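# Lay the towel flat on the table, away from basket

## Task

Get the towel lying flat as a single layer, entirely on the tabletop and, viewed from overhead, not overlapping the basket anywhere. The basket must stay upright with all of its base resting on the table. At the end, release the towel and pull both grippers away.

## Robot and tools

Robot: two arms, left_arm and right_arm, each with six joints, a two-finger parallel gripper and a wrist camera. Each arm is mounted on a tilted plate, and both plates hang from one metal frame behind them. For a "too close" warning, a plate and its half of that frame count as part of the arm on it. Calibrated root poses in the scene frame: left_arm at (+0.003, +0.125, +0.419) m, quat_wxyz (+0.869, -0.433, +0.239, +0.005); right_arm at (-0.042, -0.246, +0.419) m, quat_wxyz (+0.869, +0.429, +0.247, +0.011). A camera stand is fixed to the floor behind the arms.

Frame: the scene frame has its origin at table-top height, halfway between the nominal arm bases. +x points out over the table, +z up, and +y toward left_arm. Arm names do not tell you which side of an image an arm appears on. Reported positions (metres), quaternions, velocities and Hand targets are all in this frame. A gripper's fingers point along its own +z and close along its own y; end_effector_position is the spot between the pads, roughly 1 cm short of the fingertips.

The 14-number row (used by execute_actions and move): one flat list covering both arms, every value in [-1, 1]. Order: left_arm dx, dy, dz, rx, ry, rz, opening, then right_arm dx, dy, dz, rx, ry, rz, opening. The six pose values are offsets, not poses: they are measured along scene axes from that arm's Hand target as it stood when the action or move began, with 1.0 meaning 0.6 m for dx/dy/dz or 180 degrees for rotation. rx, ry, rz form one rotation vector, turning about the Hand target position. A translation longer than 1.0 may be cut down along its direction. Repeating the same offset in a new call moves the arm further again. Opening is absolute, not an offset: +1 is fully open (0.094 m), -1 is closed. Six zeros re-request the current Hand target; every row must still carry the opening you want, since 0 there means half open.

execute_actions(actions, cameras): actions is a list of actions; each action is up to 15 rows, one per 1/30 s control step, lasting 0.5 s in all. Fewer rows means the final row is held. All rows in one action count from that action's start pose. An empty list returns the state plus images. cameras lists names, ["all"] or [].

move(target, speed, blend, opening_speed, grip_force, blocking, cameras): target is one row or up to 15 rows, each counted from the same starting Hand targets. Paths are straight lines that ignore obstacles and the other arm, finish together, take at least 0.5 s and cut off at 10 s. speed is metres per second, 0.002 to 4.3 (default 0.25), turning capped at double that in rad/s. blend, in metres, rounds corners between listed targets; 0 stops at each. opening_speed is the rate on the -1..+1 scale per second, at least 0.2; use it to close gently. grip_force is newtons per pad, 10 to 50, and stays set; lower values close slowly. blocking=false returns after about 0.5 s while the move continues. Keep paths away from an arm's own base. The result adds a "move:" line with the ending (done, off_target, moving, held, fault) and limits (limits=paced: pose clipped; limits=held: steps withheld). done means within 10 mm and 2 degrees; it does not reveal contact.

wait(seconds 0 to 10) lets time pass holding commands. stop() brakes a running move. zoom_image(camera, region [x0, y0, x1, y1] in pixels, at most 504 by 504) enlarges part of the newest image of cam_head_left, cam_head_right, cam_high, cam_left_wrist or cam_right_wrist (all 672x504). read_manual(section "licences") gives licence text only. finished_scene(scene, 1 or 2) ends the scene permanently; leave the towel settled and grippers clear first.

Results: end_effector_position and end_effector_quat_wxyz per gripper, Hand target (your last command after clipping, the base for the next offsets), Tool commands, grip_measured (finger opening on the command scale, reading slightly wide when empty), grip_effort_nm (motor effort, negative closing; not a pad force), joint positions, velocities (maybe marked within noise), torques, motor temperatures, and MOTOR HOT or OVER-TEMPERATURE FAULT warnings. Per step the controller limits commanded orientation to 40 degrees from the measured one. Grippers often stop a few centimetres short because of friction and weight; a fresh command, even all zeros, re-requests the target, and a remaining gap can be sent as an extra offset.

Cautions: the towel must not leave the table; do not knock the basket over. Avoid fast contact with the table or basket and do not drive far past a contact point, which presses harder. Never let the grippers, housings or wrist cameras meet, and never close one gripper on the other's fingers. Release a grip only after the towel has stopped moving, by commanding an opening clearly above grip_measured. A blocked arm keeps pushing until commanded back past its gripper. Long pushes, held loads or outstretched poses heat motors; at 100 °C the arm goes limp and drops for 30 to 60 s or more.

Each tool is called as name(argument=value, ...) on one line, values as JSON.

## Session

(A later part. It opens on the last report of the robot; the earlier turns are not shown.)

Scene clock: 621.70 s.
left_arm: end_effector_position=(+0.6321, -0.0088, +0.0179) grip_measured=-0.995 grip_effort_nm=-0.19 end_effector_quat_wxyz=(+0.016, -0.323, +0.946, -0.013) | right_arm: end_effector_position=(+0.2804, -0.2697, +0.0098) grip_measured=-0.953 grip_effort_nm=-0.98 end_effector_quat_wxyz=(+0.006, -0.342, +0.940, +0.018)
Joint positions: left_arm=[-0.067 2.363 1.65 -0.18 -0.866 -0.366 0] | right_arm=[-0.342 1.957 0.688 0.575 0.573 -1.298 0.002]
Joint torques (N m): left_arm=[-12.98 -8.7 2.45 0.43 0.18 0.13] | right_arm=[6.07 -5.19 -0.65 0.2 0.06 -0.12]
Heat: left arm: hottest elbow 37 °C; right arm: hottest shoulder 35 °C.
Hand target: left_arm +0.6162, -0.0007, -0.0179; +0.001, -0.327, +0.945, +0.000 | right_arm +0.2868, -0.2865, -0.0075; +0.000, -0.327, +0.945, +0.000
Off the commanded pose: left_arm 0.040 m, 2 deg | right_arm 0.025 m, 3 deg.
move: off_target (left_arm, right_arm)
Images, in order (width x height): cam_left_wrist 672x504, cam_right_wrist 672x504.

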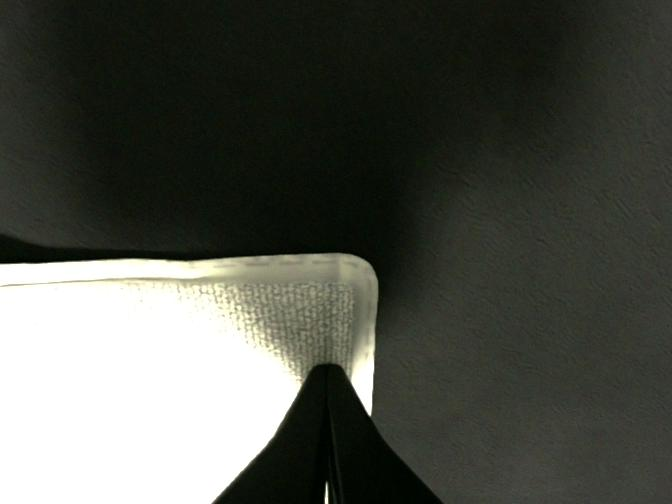

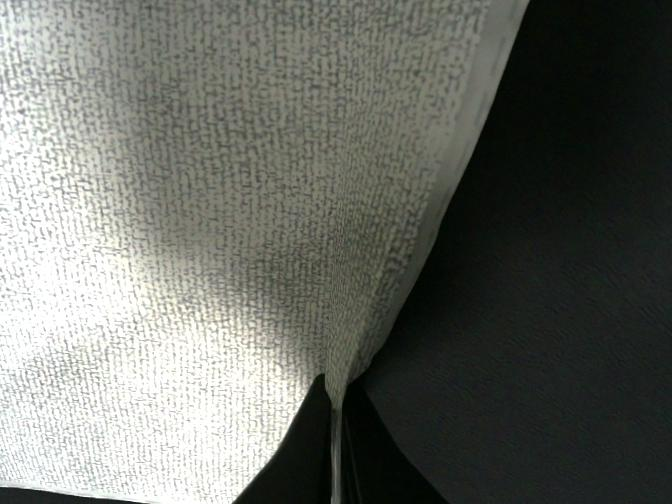

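move(target=[[0, 0, 0.09, 0.0175, 0.0137, 0, -1, 0, 0, 0.03, 0, 0, 0, -1], [0.01, -0.0133, 0.06, 0.0175, 0.0137, 0, -0.1, 0, 0, 0.03, 0, 0, 0, -1]], speed=0.06, cameras=["cam_left_wrist", "cam_right_wrist"])

Scene clock: 659.00 s.
left_arm: end_effector_position=(+0.6245, +0.0062, +0.0193) grip_measured=-0.103 grip_effort_nm=0.12 end_effector_quat_wxyz=(-0.008, -0.337, +0.941, +0.037) | right_arm: end_effector_position=(+0.2794, -0.2729, +0.0135) grip_measured=-0.955 grip_effort_nm=-1.03 end_effector_quat_wxyz=(+0.000, -0.343, +0.939, +0.013)
Joint positions: left_arm=[-0.068 2.371 1.694 -0.311 -0.963 -0.473 0.042] | right_arm=[-0.338 1.946 0.681 0.571 0.591 -1.298 0.002]
Joint torques (N m): left_arm=[-17.96 -9.93 2.52 -0.24 0.03 0.05] | right_arm=[7.88 -7.36 -2.59 -0.25 0.11 0.04]
Heat: left arm: hottest elbow 36 °C; right arm: hottest shoulder 35 °C.
Hand target: left_arm +0.6222, -0.0087, +0.0180; -0.011, -0.327, +0.944, +0.033 | right_arm +0.2867, -0.2865, +0.0106; +0.000, -0.327, +0.945, +0.000
Off the commanded pose: left_arm 0.015 m, 1 deg | right_arm 0.016 m, 2 deg.
move: off_target (left_arm, right_arm); target 2's new opening was sent with left_arm's hand 0.016 m and 1 deg from that target
Images, in order (width x height): cam_left_wrist 672x504, cam_right_wrist 672x504.

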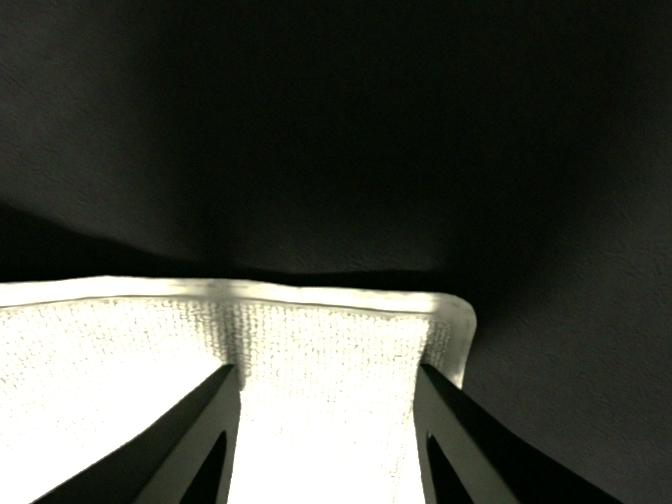

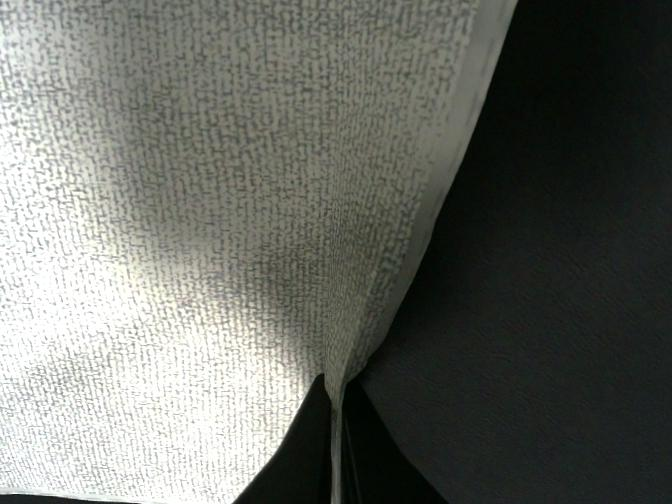

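move(target=[[0, 0, 0.08, 0, 0, 0, -0.1, 0, 0, 0, 0, 0, 0, -1], [0.015, -0.053, 0.06, 0, 0, 0, -0.1, 0, 0, 0, 0, 0, 0, -1]], speed=0.06, cameras=["cam_left_wrist"])

Scene clock: 681.37 s.
left_arm: end_effector_position=(+0.6276, -0.0214, +0.0437) grip_measured=-0.102 grip_effort_nm=0.10 end_effector_quat_wxyz=(-0.015, -0.333, +0.942, +0.039) | right_arm: end_effector_position=(+0.2794, -0.2729, +0.0135) grip_measured=-0.955 grip_effort_nm=-1.03 end_effector_quat_wxyz=(+0.000, -0.343, +0.939, +0.013)
Joint positions: left_arm=[-0.122 2.395 1.737 -0.422 -0.991 -0.566 0.042] | right_arm=[-0.338 1.946 0.681 0.571 0.591 -1.298 0.002]
Joint torques (N m): left_arm=[-19.08 -10.17 2.91 -0.51 -0.27 -0.15] | right_arm=[7.94 -7.3 -2.58 -0.24 0.11 0.05]
Motor temperatures (°C): left_arm=[35 35 36 31 28 28 30] | right_arm=[32 35 29 26 30 29 31]
Heat: left arm: hottest elbow 36 °C; right arm: hottest shoulder 35 °C.
Hand target: left_arm +0.6313, -0.0404, +0.0541; -0.011, -0.327, +0.945, +0.033 | right_arm +0.2867, -0.2865, +0.0106; +0.000, -0.327, +0.945, +0.000
Off the commanded pose: left_arm 0.022 m, 1 deg | right_arm 0.016 m, 2 deg.
move: off_target (left_arm, right_arm)
Images, in order (width x height): cam_left_wrist 672x504.

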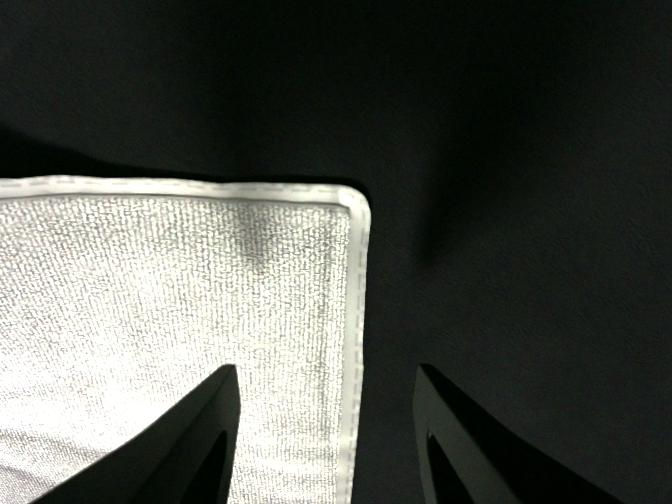

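move(target=[0, 0, -0.095, 0, 0, 0, -0.1, 0, 0, 0, 0, 0, 0, -1], speed=0.04, cameras=["cam_left_wrist"])

Scene clock: 696.83 s.
left_arm: end_effector_position=(+0.6385, -0.0502, +0.0238) grip_measured=-0.102 grip_effort_nm=0.10 end_effector_quat_wxyz=(-0.001, -0.321, +0.947, +0.023) | right_arm: end_effector_position=(+0.2794, -0.2729, +0.0135) grip_measured=-0.955 grip_effort_nm=-1.03 end_effector_quat_wxyz=(+0.000, -0.343, +0.939, +0.013)
Joint positions: left_arm=[-0.122 2.476 1.808 -0.352 -0.966 -0.49 0.042] | right_arm=[-0.338 1.946 0.681 0.571 0.591 -1.298 0.002]
Joint torques (N m): left_arm=[-15.44 -10.05 3.14 0.34 0.04 0.11] | right_arm=[7.94 -7.3 -2.59 -0.21 0.11 0.04]
Heat: left arm: hottest waist 36 °C; right arm: hottest shoulder 35 °C.
Hand target: left_arm +0.6314, -0.0405, -0.0029; -0.011, -0.327, +0.945, +0.033 | right_arm +0.2867, -0.2865, +0.0106; +0.000, -0.327, +0.945, +0.000
Off the commanded pose: left_arm 0.029 m, 2 deg | right_arm 0.016 m, 2 deg.
move: off_target (left_arm, right_arm)
Images, in order (width x height): cam_left_wrist 672x504.

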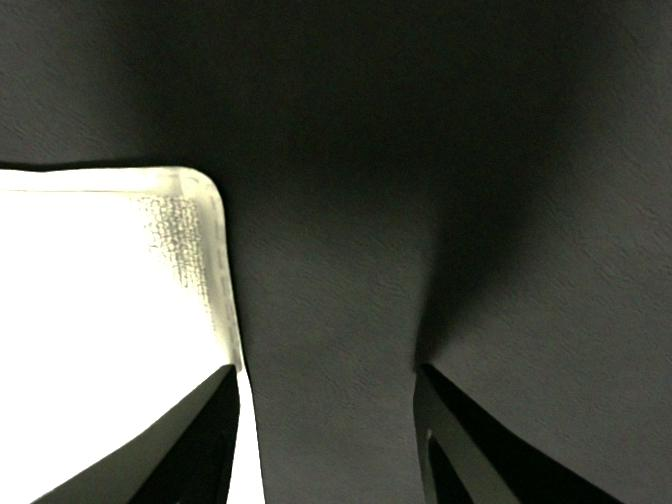

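move(target=[[0, 0, 0.06, 0, 0, 0, -0.1, 0, 0, 0, 0, 0, 0, -1], [-0.012, 0.018, 0.045, 0, 0, 0, -0.1, 0, 0, 0, 0, 0, 0, -1]], speed=0.06, cameras=["cam_left_wrist"])

Scene clock: 711.70 s.
left_arm: end_effector_position=(+0.6204, -0.0457, +0.0283) grip_measured=-0.102 grip_effort_nm=0.10 end_effector_quat_wxyz=(-0.012, -0.319, +0.947, +0.030) | right_arm: end_effector_position=(+0.2794, -0.2729, +0.0135) grip_measured=-0.955 grip_effort_nm=-1.03 end_effector_quat_wxyz=(+0.000, -0.343, +0.939, +0.013)
Joint positions: left_arm=[-0.122 2.448 1.751 -0.364 -0.977 -0.52 0.042] | right_arm=[-0.338 1.946 0.681 0.571 0.591 -1.298 0.002]
Joint torques (N m): left_arm=[-16.38 -13.57 1.2 0.25 0.02 0.16] | right_arm=[7.88 -7.36 -2.58 -0.23 0.11 0.04]
Heat: left arm: hottest waist 37 °C; right arm: hottest shoulder 36 °C.
Hand target: left_arm +0.6242, -0.0297, +0.0241; -0.011, -0.327, +0.944, +0.033 | right_arm +0.2867, -0.2865, +0.0106; +0.000, -0.327, +0.945, +0.000
Off the commanded pose: left_arm 0.017 m, 1 deg | right_arm 0.016 m, 2 deg.
move: off_target (left_arm, right_arm)
Images, in order (width x height): cam_left_wrist 672x504.

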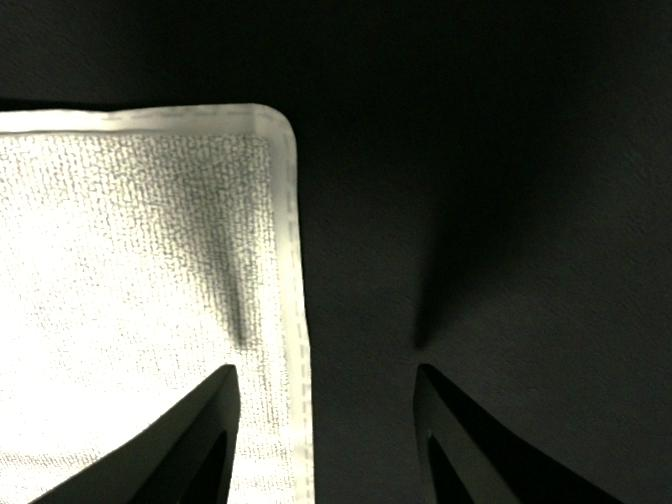

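move(target=[-0.008, 0.012, -0.055, 0, 0, 0, -0.1, 0, 0, 0, 0, 0, 0, -1], speed=0.04, cameras=["cam_left_wrist"])

Scene clock: 727.97 s.
left_arm: end_effector_position=(+0.6283, -0.0382, +0.0173) grip_measured=-0.102 grip_effort_nm=0.10 end_effector_quat_wxyz=(-0.001, -0.319, +0.948, +0.022) | right_arm: end_effector_position=(+0.2794, -0.2729, +0.0135) grip_measured=-0.955 grip_effort_nm=-1.03 end_effector_quat_wxyz=(+0.000, -0.343, +0.939, +0.013)
Joint positions: left_arm=[-0.102 2.448 1.751 -0.298 -0.953 -0.454 0.042] | right_arm=[-0.338 1.946 0.681 0.571 0.591 -1.298 0.002]
Joint torques (N m): left_arm=[-13.63 -10.52 1.74 0.55 0.09 0.12] | right_arm=[7.82 -7.36 -2.59 -0.25 0.11 0.05]
Heat: left arm: hottest waist 37 °C; right arm: hottest shoulder 36 °C.
Hand target: left_arm +0.6194, -0.0223, -0.0090; -0.011, -0.327, +0.944, +0.033 | right_arm +0.2867, -0.2865, +0.0106; +0.000, -0.327, +0.945, +0.000
Off the commanded pose: left_arm 0.032 m, 2 deg | right_arm 0.016 m, 2 deg.
move: off_target (left_arm, right_arm)
Images, in order (width x height): cam_left_wrist 672x504.

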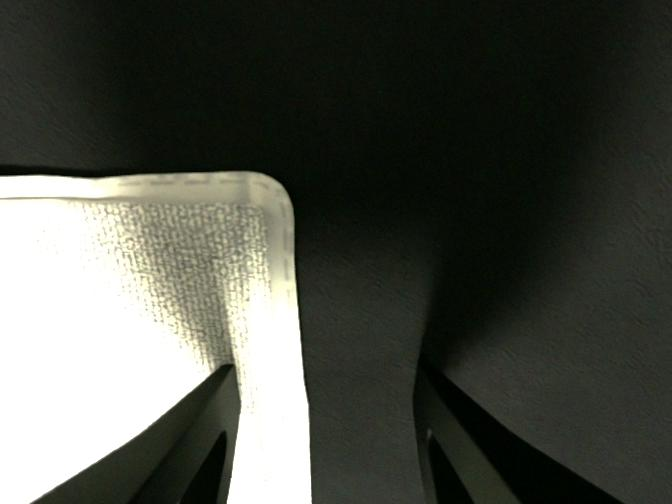

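move(target=[0, 0, -0.025, 0, 0, 0, -0.1, 0, 0, 0, 0, 0, 0, -1], speed=0.04, cameras=["cam_left_wrist"])

Scene clock: 736.53 s.
left_arm: end_effector_position=(+0.6317, -0.0384, +0.0173) grip_measured=-0.102 grip_effort_nm=0.10 end_effector_quat_wxyz=(+0.004, -0.316, +0.949, +0.018) | right_arm: end_effector_position=(+0.2794, -0.2729, +0.0135) grip_measured=-0.955 grip_effort_nm=-1.03 end_effector_quat_wxyz=(+0.000, -0.343, +0.939, +0.013)
Joint positions: left_arm=[-0.102 2.448 1.751 -0.279 -0.948 -0.433 0.042] | right_arm=[-0.338 1.946 0.681 0.571 0.591 -1.298 0.002]
Joint torques (N m): left_arm=[-12.98 -9.58 3.07 0.76 0.22 0.13] | right_arm=[7.94 -7.41 -2.59 -0.25 0.11 0.04]
Heat: left arm: hottest waist 37 °C; right arm: hottest shoulder 36 °C.
Hand target: left_arm +0.6195, -0.0223, -0.0239; -0.010, -0.327, +0.944, +0.033 | right_arm +0.2867, -0.2865, +0.0106; +0.000, -0.327, +0.945, +0.000
Off the commanded pose: left_arm 0.046 m, 3 deg | right_arm 0.016 m, 2 deg.
move: off_target (left_arm, right_arm)
Images, in order (width x height): cam_left_wrist 672x504.

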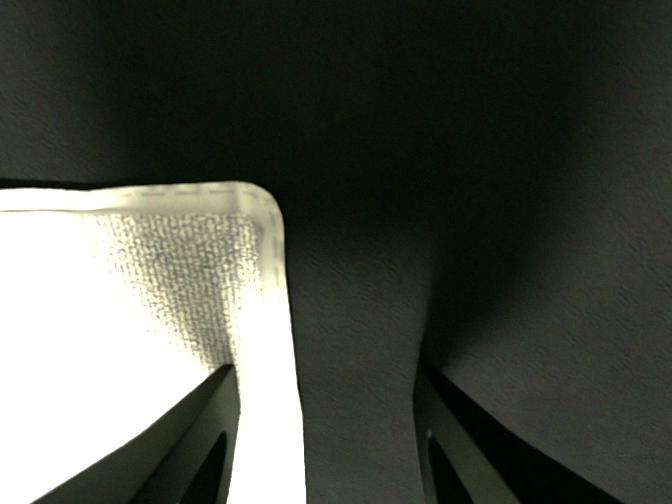

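move(target=[0, 0, 0, 0, 0, 0, -1, 0, 0, 0, 0, 0, 0, -1], speed=0.03, opening_speed=0.5, cameras=["cam_left_wrist", "cam_high"])

Scene clock: 746.93 s.
left_arm: end_effector_position=(+0.6335, -0.0377, +0.0170) grip_measured=-0.995 grip_effort_nm=-0.19 end_effector_quat_wxyz=(+0.005, -0.317, +0.948, +0.018) | right_arm: end_effector_position=(+0.2794, -0.2729, +0.0135) grip_measured=-0.955 grip_effort_nm=-1.03 end_effector_quat_wxyz=(+0.000, -0.343, +0.939, +0.013)
Joint positions: left_arm=[-0.101 2.448 1.753 -0.275 -0.946 -0.43 0] | right_arm=[-0.338 1.946 0.681 0.571 0.591 -1.298 0.002]
Joint torques (N m): left_arm=[-12.92 -9.05 2.91 0.64 0.18 0.1] | right_arm=[7.88 -7.36 -2.56 -0.23 0.11 0.04]
Heat: left arm: hottest waist 36 °C; right arm: hottest shoulder 36 °C.
Hand target: left_arm +0.6193, -0.0223, -0.0240; -0.011, -0.327, +0.944, +0.033 | right_arm +0.2867, -0.2865, +0.0106; +0.000, -0.327, +0.945, +0.000
Off the commanded pose: left_arm 0.046 m, 3 deg | right_arm 0.016 m, 2 deg.
move: off_target (left_arm, right_arm)
Images, in order (width x height): cam_high 672x504, cam_left_wrist 672x504.

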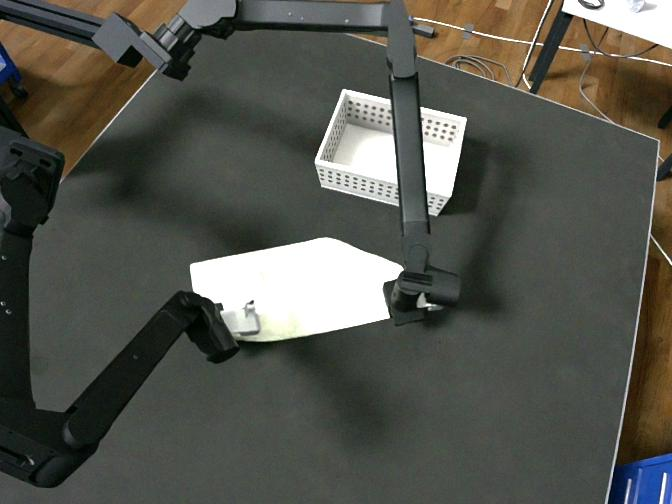

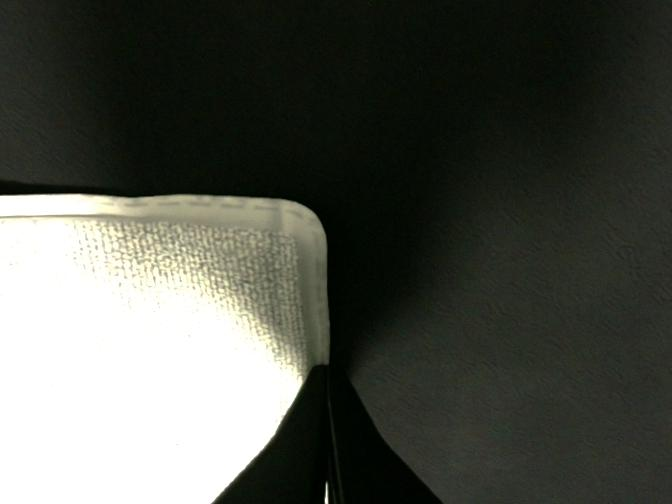

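move(target=[[0, 0, 0.1, -0.0044, -0.0034, 0, -1, 0, 0, 0, 0, 0, 0, -1], [-0.014, 0.02, 0.09, -0.0044, -0.0034, 0, 0.06, 0, 0, 0, 0, 0, 0, -1]], speed=0.08, cameras=["cam_left_wrist"])

Scene clock: 776.33 s.
left_arm: end_effector_position=(+0.6070, -0.0232, +0.0314) grip_measured=+0.057 grip_effort_nm=0.10 end_effector_quat_wxyz=(-0.011, -0.321, +0.947, +0.023) | right_arm: end_effector_position=(+0.2794, -0.2729, +0.0135) grip_measured=-0.955 grip_effort_nm=-1.03 end_effector_quat_wxyz=(+0.000, -0.343, +0.939, +0.013)
Joint positions: left_arm=[-0.101 2.378 1.645 -0.295 -0.953 -0.484 0.05] | right_arm=[-0.338 1.946 0.681 0.571 0.591 -1.298 0.002]
Joint torques (N m): left_arm=[-15.62 -13.04 0.77 0.39 0.05 0.14] | right_arm=[7.94 -7.3 -2.58 -0.24 0.11 0.05]
Heat: left arm: hottest waist 36 °C; right arm: hottest shoulder 36 °C.
Hand target: left_arm +0.6109, -0.0103, +0.0299; -0.008, -0.327, +0.945, +0.024 | right_arm +0.2867, -0.2865, +0.0106; +0.000, -0.327, +0.945, +0.000
Off the commanded pose: left_arm 0.014 m, 1 deg | right_arm 0.016 m, 2 deg.
move: off_target (left_arm, right_arm); target 2's new opening was sent with left_arm's hand 0.014 m and 1 deg from that target
Images, in order (width x height): cam_left_wrist 672x504.

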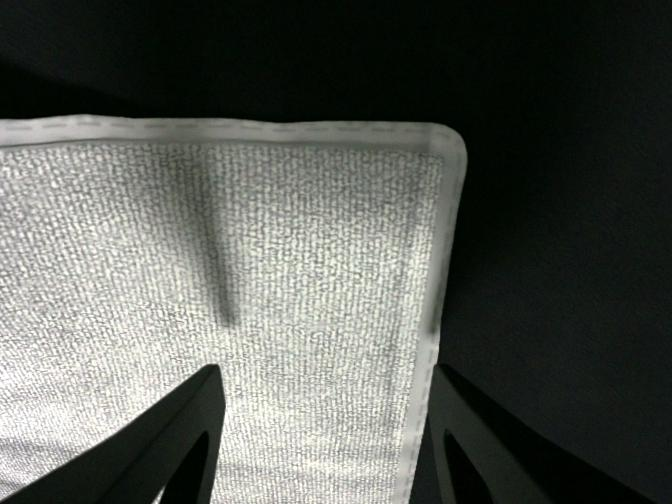

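move(target=[[0.010, -0.016, -0.02, 0, 0, 0, 0.06, 0, 0, 0, 0, 0, 0, -1], [0.010, -0.016, -0.1, 0, 0, 0, 0.06, 0, 0, 0, 0, 0, 0, -1]], speed=0.05, cameras=["cam_left_wrist"])

Scene clock: 785.23 s.
left_arm: end_effector_position=(+0.6266, -0.0310, +0.0160) grip_measured=+0.058 grip_effort_nm=0.09 end_effector_quat_wxyz=(+0.004, -0.313, +0.950, +0.013) | right_arm: end_effector_position=(+0.2794, -0.2729, +0.0135) grip_measured=-0.955 grip_effort_nm=-1.03 end_effector_quat_wxyz=(+0.000, -0.343, +0.939, +0.013)
Joint positions: left_arm=[-0.091 2.424 1.713 -0.249 -0.93 -0.41 0.05] | right_arm=[-0.338 1.946 0.681 0.571 0.591 -1.298 0.002]
Joint torques (N m): left_arm=[-12.57 -8.41 4.07 1.01 0.48 0.15] | right_arm=[7.94 -7.24 -2.61 -0.21 0.11 0.04]
Heat: left arm: hottest waist 36 °C; right arm: hottest shoulder 36 °C.
Hand target: left_arm +0.6169, -0.0200, -0.0299; -0.008, -0.327, +0.945, +0.024 | right_arm +0.2867, -0.2865, +0.0106; +0.000, -0.327, +0.945, +0.000
Off the commanded pose: left_arm 0.048 m, 3 deg | right_arm 0.016 m, 2 deg.
move: off_target (left_arm, right_arm)
Images, in order (width x height): cam_left_wrist 672x504.

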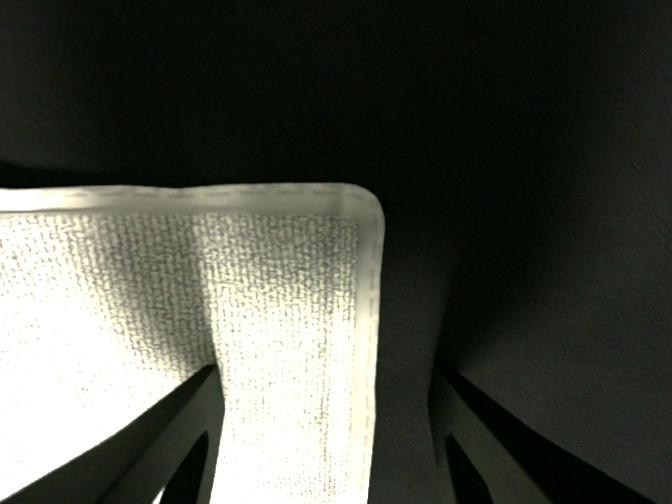

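move(target=[0, 0, 0, 0, 0, 0, -1, 0, 0, 0, 0, 0, 0, -1], speed=0.03, opening_speed=0.5, cameras=["cam_left_wrist"])

Scene clock: 793.97 s.
left_arm: end_effector_position=(+0.6318, -0.0292, +0.0162) grip_measured=-0.965 grip_effort_nm=-0.97 end_effector_quat_wxyz=(+0.008, -0.316, +0.949, +0.013) | right_arm: end_effector_position=(+0.2795, -0.2730, +0.0135) grip_measured=-0.955 grip_effort_nm=-1.03 end_effector_quat_wxyz=(+0.000, -0.343, +0.939, +0.013)
Joint positions: left_arm=[-0.091 2.426 1.723 -0.244 -0.933 -0.405 0.002] | right_arm=[-0.338 1.946 0.681 0.571 0.591 -1.298 0.002]
Joint torques (N m): left_arm=[-12.57 -8.06 3.12 0.96 0.55 0.05] | right_arm=[7.94 -7.24 -2.59 -0.23 0.11 0.05]
Heat: left arm: hottest waist 36 °C; right arm: hottest shoulder 36 °C.
Hand target: left_arm +0.6167, -0.0201, -0.0300; -0.008, -0.327, +0.945, +0.025 | right_arm +0.2866, -0.2864, +0.0105; +0.000, -0.327, +0.945, +0.000
Off the commanded pose: left_arm 0.049 m, 3 deg | right_arm 0.016 m, 2 deg.
move: off_target (left_arm, right_arm)
Images, in order (width x height): cam_left_wrist 672x504.

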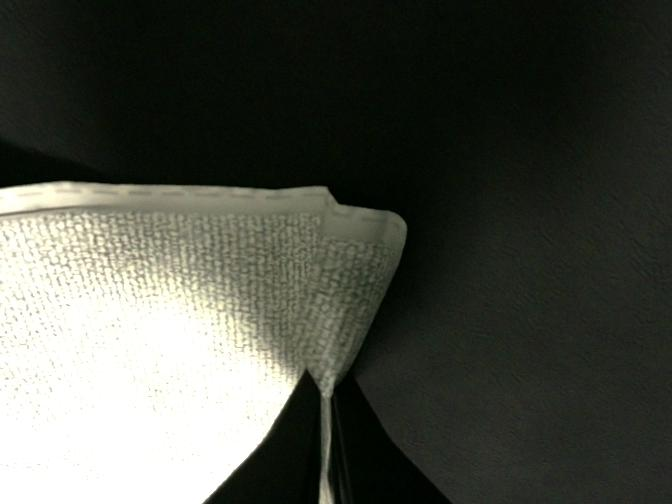

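move(target=[0, 0, 0.2, 0, 0, 0, -1, 0, 0, 0.15, 0, 0, 0, -1], speed=0.1, cameras=["all"])

Scene clock: 862.83 s.
left_arm: end_effector_position=(+0.6111, -0.0185, +0.0746) grip_measured=-0.968 grip_effort_nm=-1.03 end_effector_quat_wxyz=(-0.014, -0.326, +0.945, +0.029) | right_arm: end_effector_position=(+0.2939, -0.2904, +0.0923) grip_measured=-0.955 grip_effort_nm=-1.03 end_effector_quat_wxyz=(+0.001, -0.324, +0.946, -0.005)
Joint positions: left_arm=[-0.151 2.317 1.622 -0.413 -0.986 -0.587 0.002] | right_arm=[-0.218 1.709 0.569 0.422 0.703 -1.182 0.002]
Joint torques (N m): left_arm=[-18.2 -12.51 1.28 -0.73 -0.28 -0.11] | right_arm=[9.7 -7.12 -4 -0.62 0.1 0.06]
Heat: left arm: hottest elbow 36 °C; right arm: hottest shoulder 37 °C.
Hand target: left_arm +0.6167, -0.0201, +0.0899; -0.008, -0.327, +0.945, +0.024 | right_arm +0.2868, -0.2865, +0.1006; +0.000, -0.326, +0.945, +0.000
Off the commanded pose: left_arm 0.016 m, 1 deg | right_arm 0.012 m, 1 deg.
move: off_target (left_arm, right_arm)

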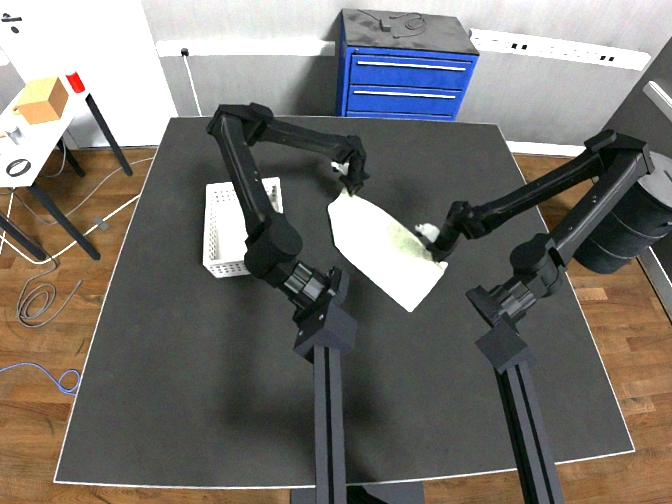

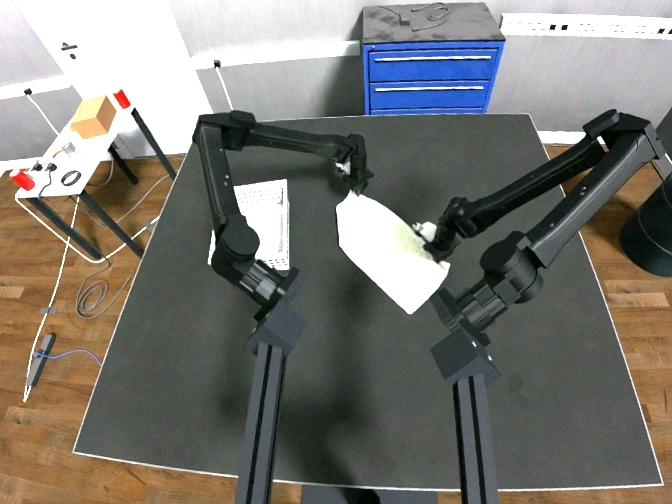

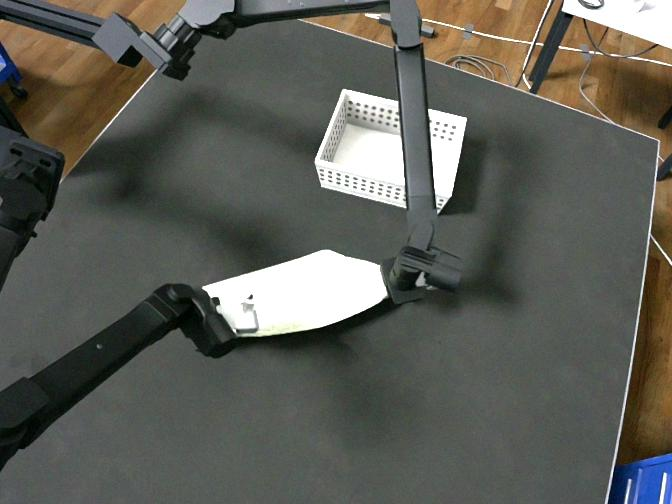

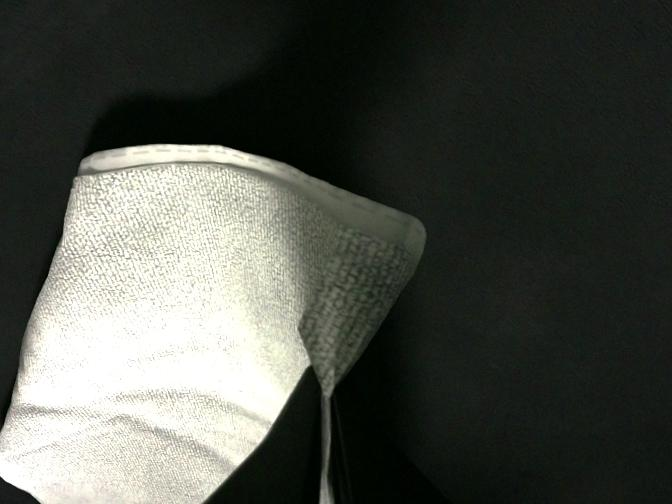

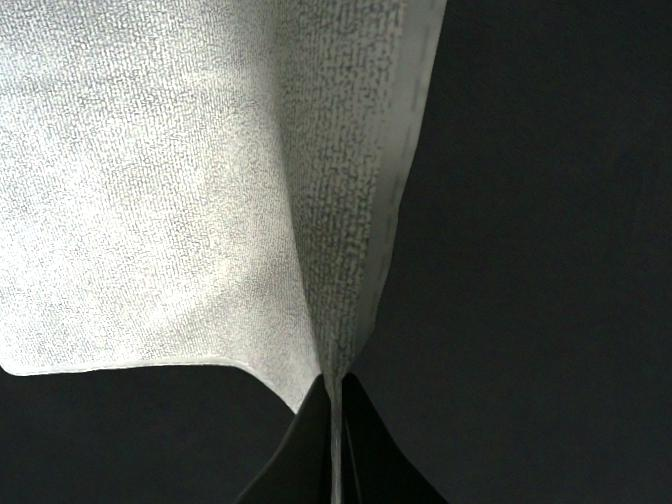

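move(target=[[0, 0, 0.40, 0, 0, 0, -1, 0, 0, 0.382, 0, 0, 0, -1], [-0.028, -0.117, 0.42, 0, 0, 0.122, -1, 0.168, -0.286, 0.40, 0, 0, 0.056, -1]], speed=0.15, blend=[0.03, 0], cameras=["all"])

Scene clock: 876.60 s.
left_arm: end_effector_position=(+0.5951, -0.0762, +0.3280) grip_measured=-0.968 grip_effort_nm=-1.03 end_effector_quat_wxyz=(-0.018, -0.501, +0.865, +0.032) | right_arm: end_effector_position=(+0.3797, -0.4430, +0.3357) grip_measured=-0.955 grip_effort_nm=-1.03 end_effector_quat_wxyz=(-0.004, -0.417, +0.909, +0.006)
Joint positions: left_arm=[-0.536 2.231 1.733 -1.261 -1.029 -1.723 0.002] | right_arm=[0.085 0.983 0.87 -0.872 0.895 -1.035 0.002]
Joint torques (N m): left_arm=[-20.01 -8.94 6.04 -0.72 -0.11 -0.05] | right_arm=[4.19 -5.6 6.53 -0.61 -0.09 -0.15]
Heat: left arm: hottest waist 36 °C; right arm: hottest shoulder 37 °C.
Hand target: left_arm +0.6001, -0.0901, +0.3421; -0.012, -0.501, +0.865, +0.022 | right_arm +0.3876, -0.4581, +0.3405; +0.000, -0.408, +0.913, +0.000
Off the commanded pose: left_arm 0.020 m, 1 deg | right_arm 0.018 m, 1 deg.
move: off_target (left_arm, right_arm)

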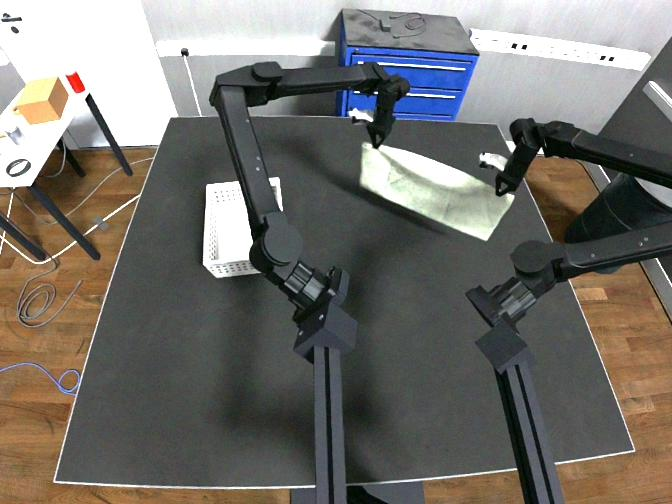

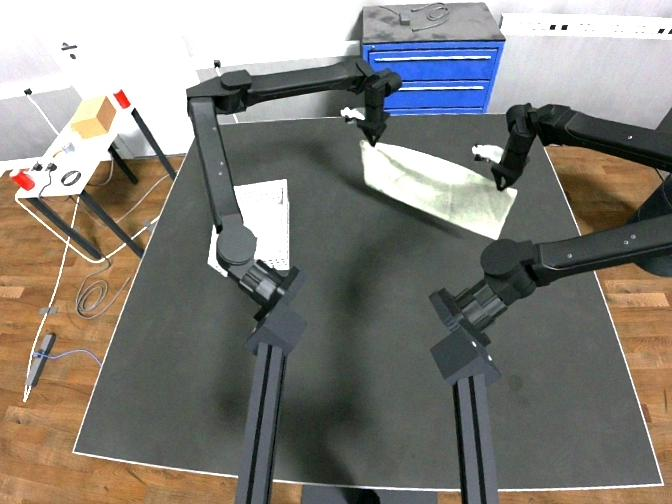

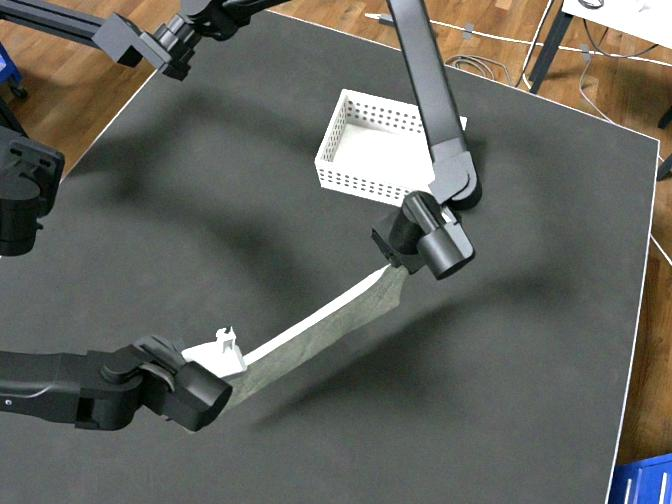

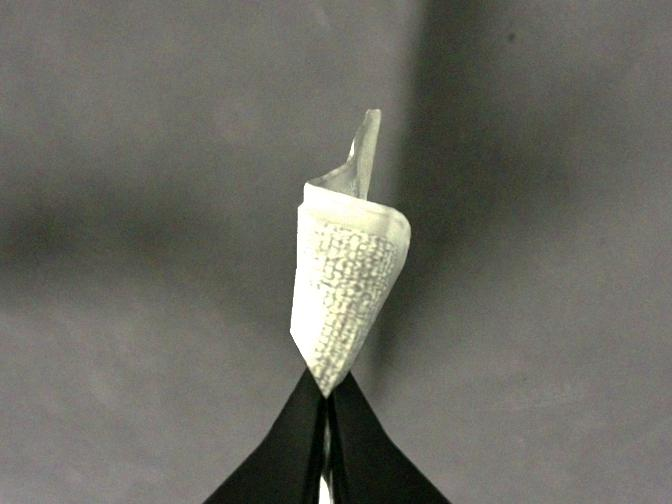

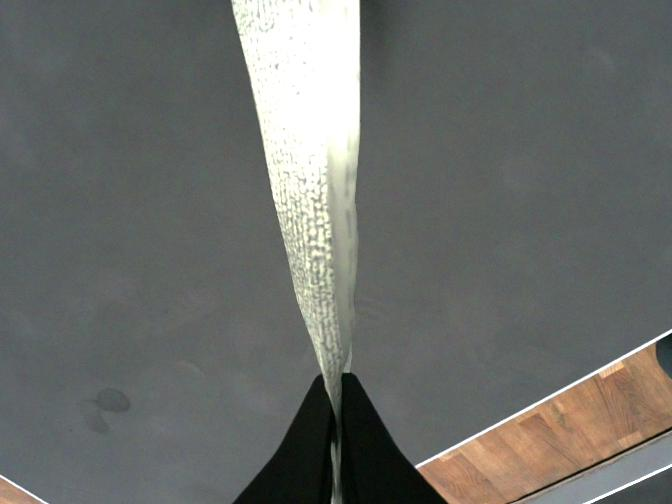

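zoom_image(camera="cam_head_left", region=[340, 90, 540, 260])

zoom_image(camera="cam_high", region=[160, 220, 460, 450])

zoom_image(camera="cam_left_wrist", region=[240, 80, 460, 300])

Scaled by 2.520 from the camera's 672x504 image, which has a finer 960x720 frame.

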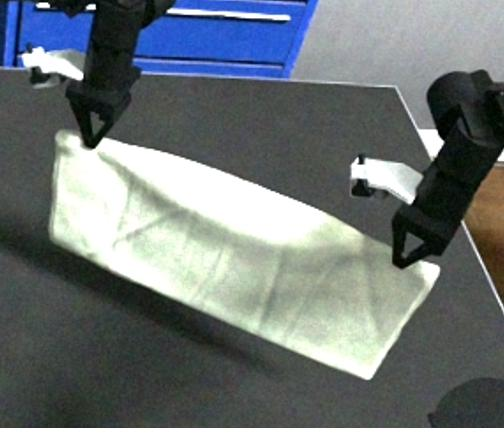

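Scaled by 1.680 from the camera's 672x504 image, which has a finer 960x720 frame.

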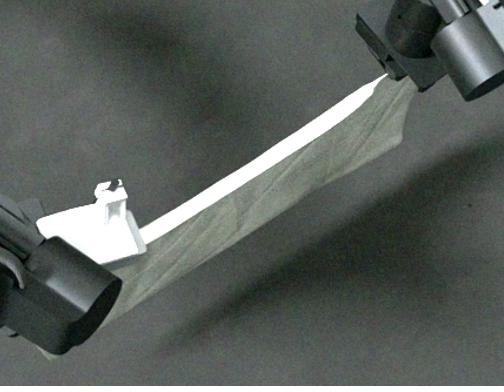

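Scaled by 2.291 from the camera's 672x504 image, which has a finer 960x720 frame.

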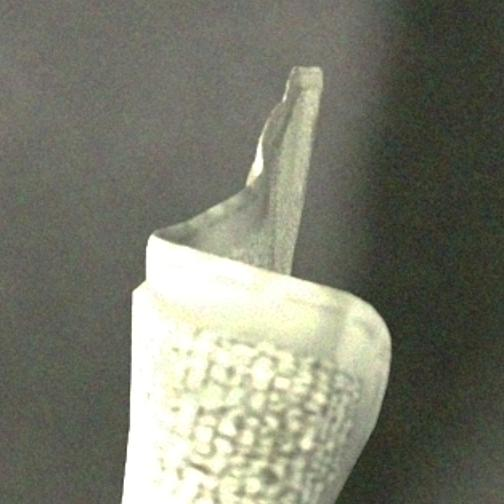

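move(target=[[-0.043, 0.025, -0.17, 0, 0, 0, -1, -0.043, 0.025, -0.167, 0, 0, 0, -1], [-0.273, 0.16, -0.437, 0, 0, 0, -1, -0.273, 0.16, -0.433, 0, 0, 0, -1]], speed=0.12, blend=[0.02, 0], cameras=["all"])

Scene clock: 909.00 s.
left_arm: end_effector_position=(+0.4416, -0.0052, +0.0880) grip_measured=-0.968 grip_effort_nm=-1.03 end_effector_quat_wxyz=(-0.009, -0.497, +0.867, +0.016) | right_arm: end_effector_position=(+0.2412, -0.3698, +0.0813) grip_measured=-0.955 grip_effort_nm=-1.03 end_effector_quat_wxyz=(+0.009, -0.399, +0.917, -0.011)
Joint positions: left_arm=[-0.124 2.152 1.032 0.069 -0.945 -0.903 0.002] | right_arm=[-0.473 1.559 0.46 0.511 0.49 -1.544 0.002]
Joint torques (N m): left_arm=[-10.58 -9.58 -0.85 0.25 0.03 0.14] | right_arm=[4.19 -5.25 -4.82 0.18 -0.16 -0.16]
Heat: left arm: hottest waist 39 °C; right arm: hottest shoulder 36 °C.
Hand target: left_arm +0.4361, +0.0057, +0.0798; -0.012, -0.501, +0.865, +0.022 | right_arm +0.2238, -0.3621, +0.0807; +0.000, -0.408, +0.913, +0.000
Off the commanded pose: left_arm 0.015 m, 1 deg | right_arm 0.019 m, 2 deg.
move: off_target (left_arm, right_arm)

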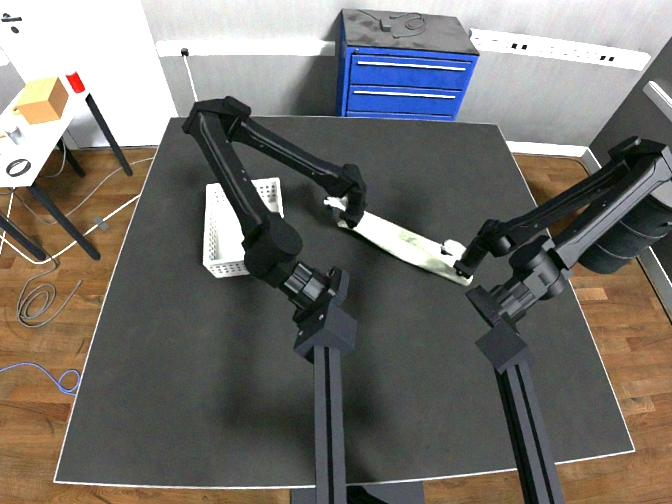

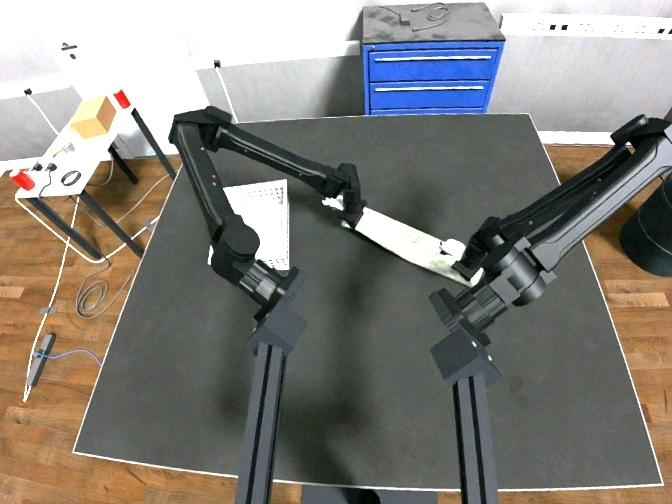

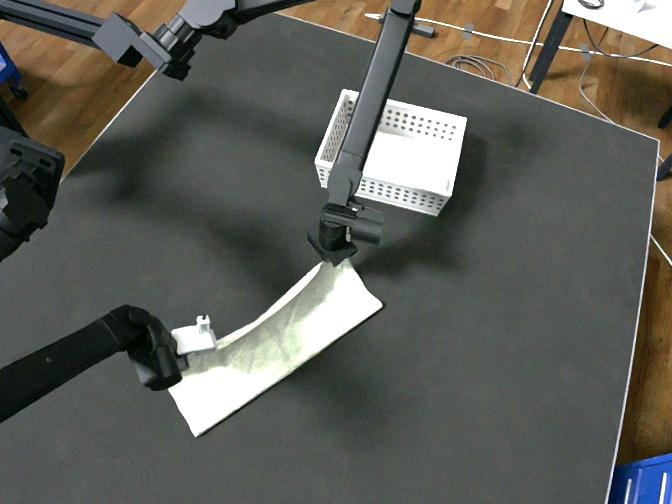

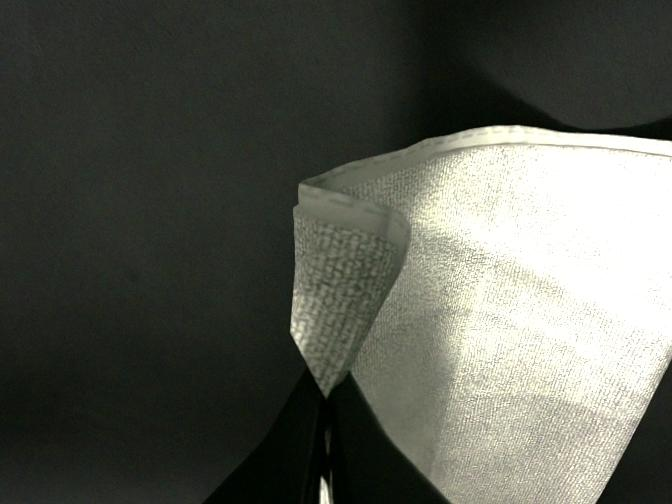

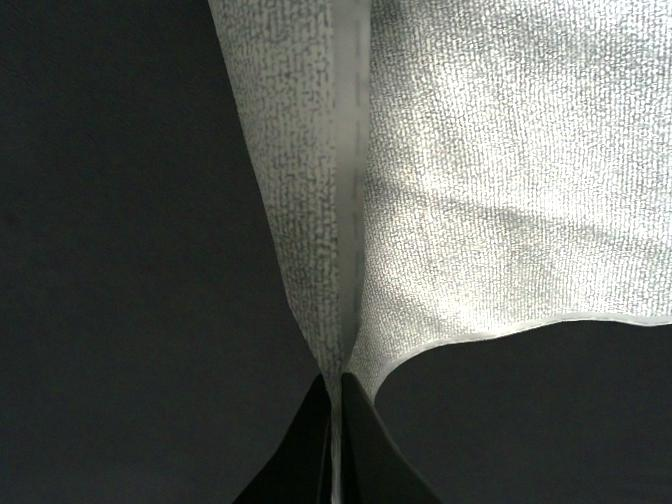

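move(target=[-0.036, 0.0255, 0.425, 0, 0, 0, -1, -0.057, 0.017, 0.415, 0, 0, 0, -1], speed=0.15, cameras=["all"])

Scene clock: 935.70 s.
left_arm: end_effector_position=(+0.4012, +0.0253, +0.3234) grip_measured=-0.968 grip_effort_nm=-1.03 end_effector_quat_wxyz=(-0.020, -0.493, +0.869, +0.034) | right_arm: end_effector_position=(+0.1782, -0.3466, +0.3245) grip_measured=-0.955 grip_effort_nm=-1.03 end_effector_quat_wxyz=(-0.004, -0.416, +0.909, +0.004)
Joint positions: left_arm=[-0.544 1.795 0.954 -0.939 -1.026 -1.727 0.002] | right_arm=[0.274 0.635 0.294 -0.872 0.985 -0.748 0.002]
Joint torques (N m): left_arm=[-12.63 -6.18 4.96 -0.69 -0.16 -0.12] | right_arm=[0.97 0.85 6.23 -0.77 0.23 0.07]
Heat: left arm: hottest waist 37 °C; right arm: hottest shoulder 36 °C.
Hand target: left_arm +0.4144, +0.0210, +0.3348; -0.012, -0.501, +0.865, +0.022 | right_arm +0.1896, -0.3519, +0.3297; +0.000, -0.408, +0.913, +0.000
Off the commanded pose: left_arm 0.018 m, 2 deg | right_arm 0.014 m, 1 deg.
move: off_target (left_arm, right_arm)

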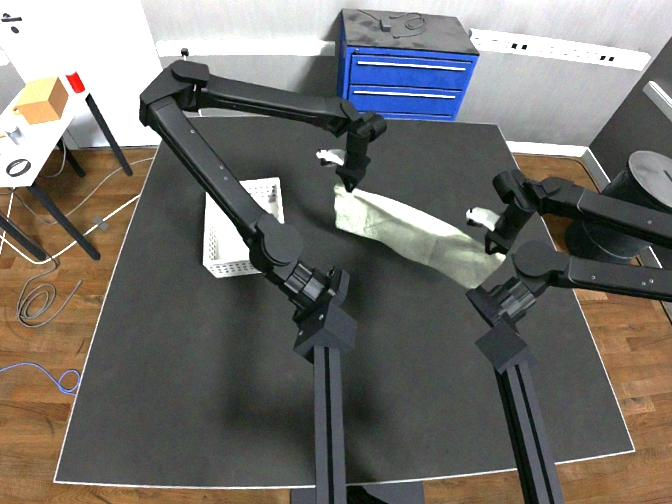

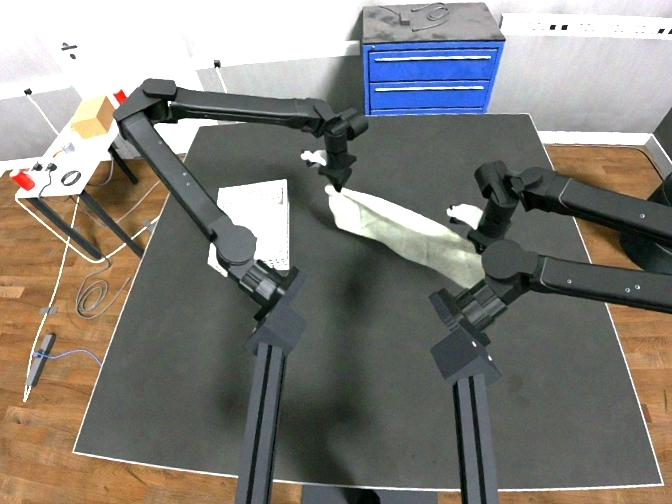

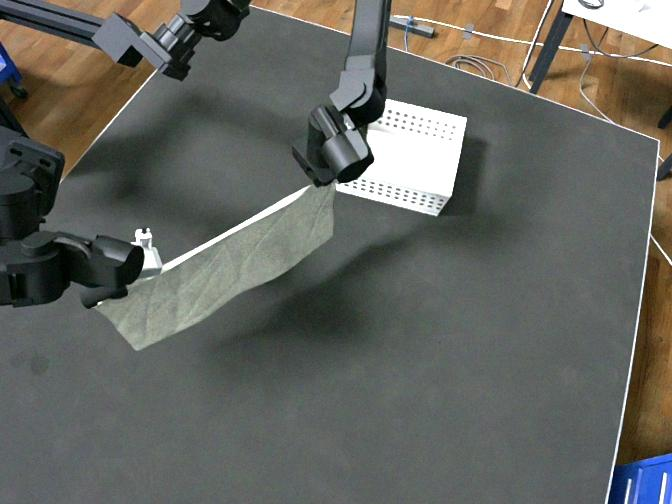

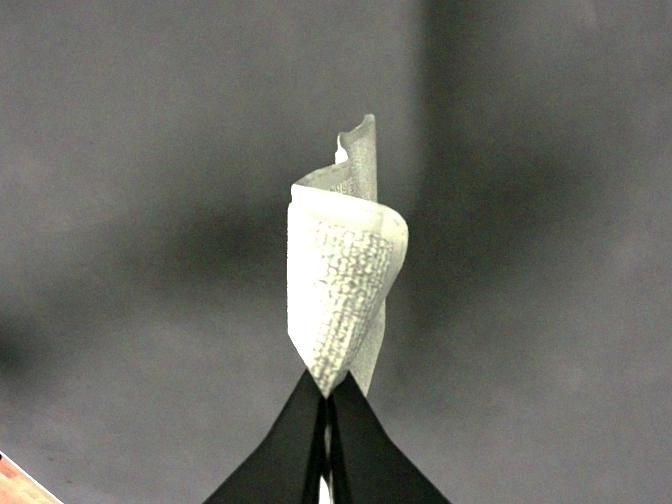

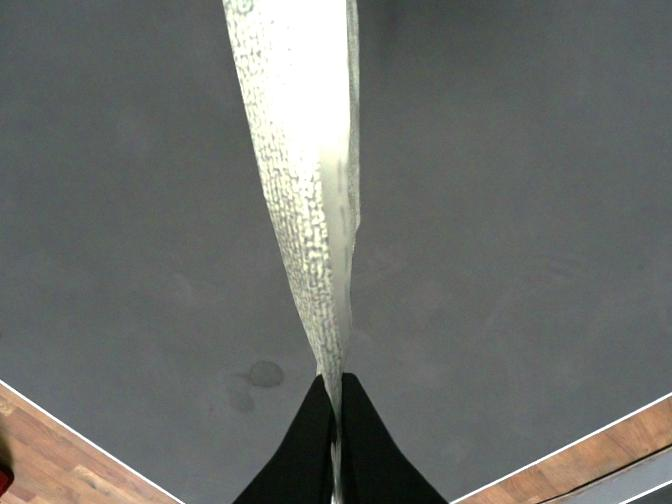

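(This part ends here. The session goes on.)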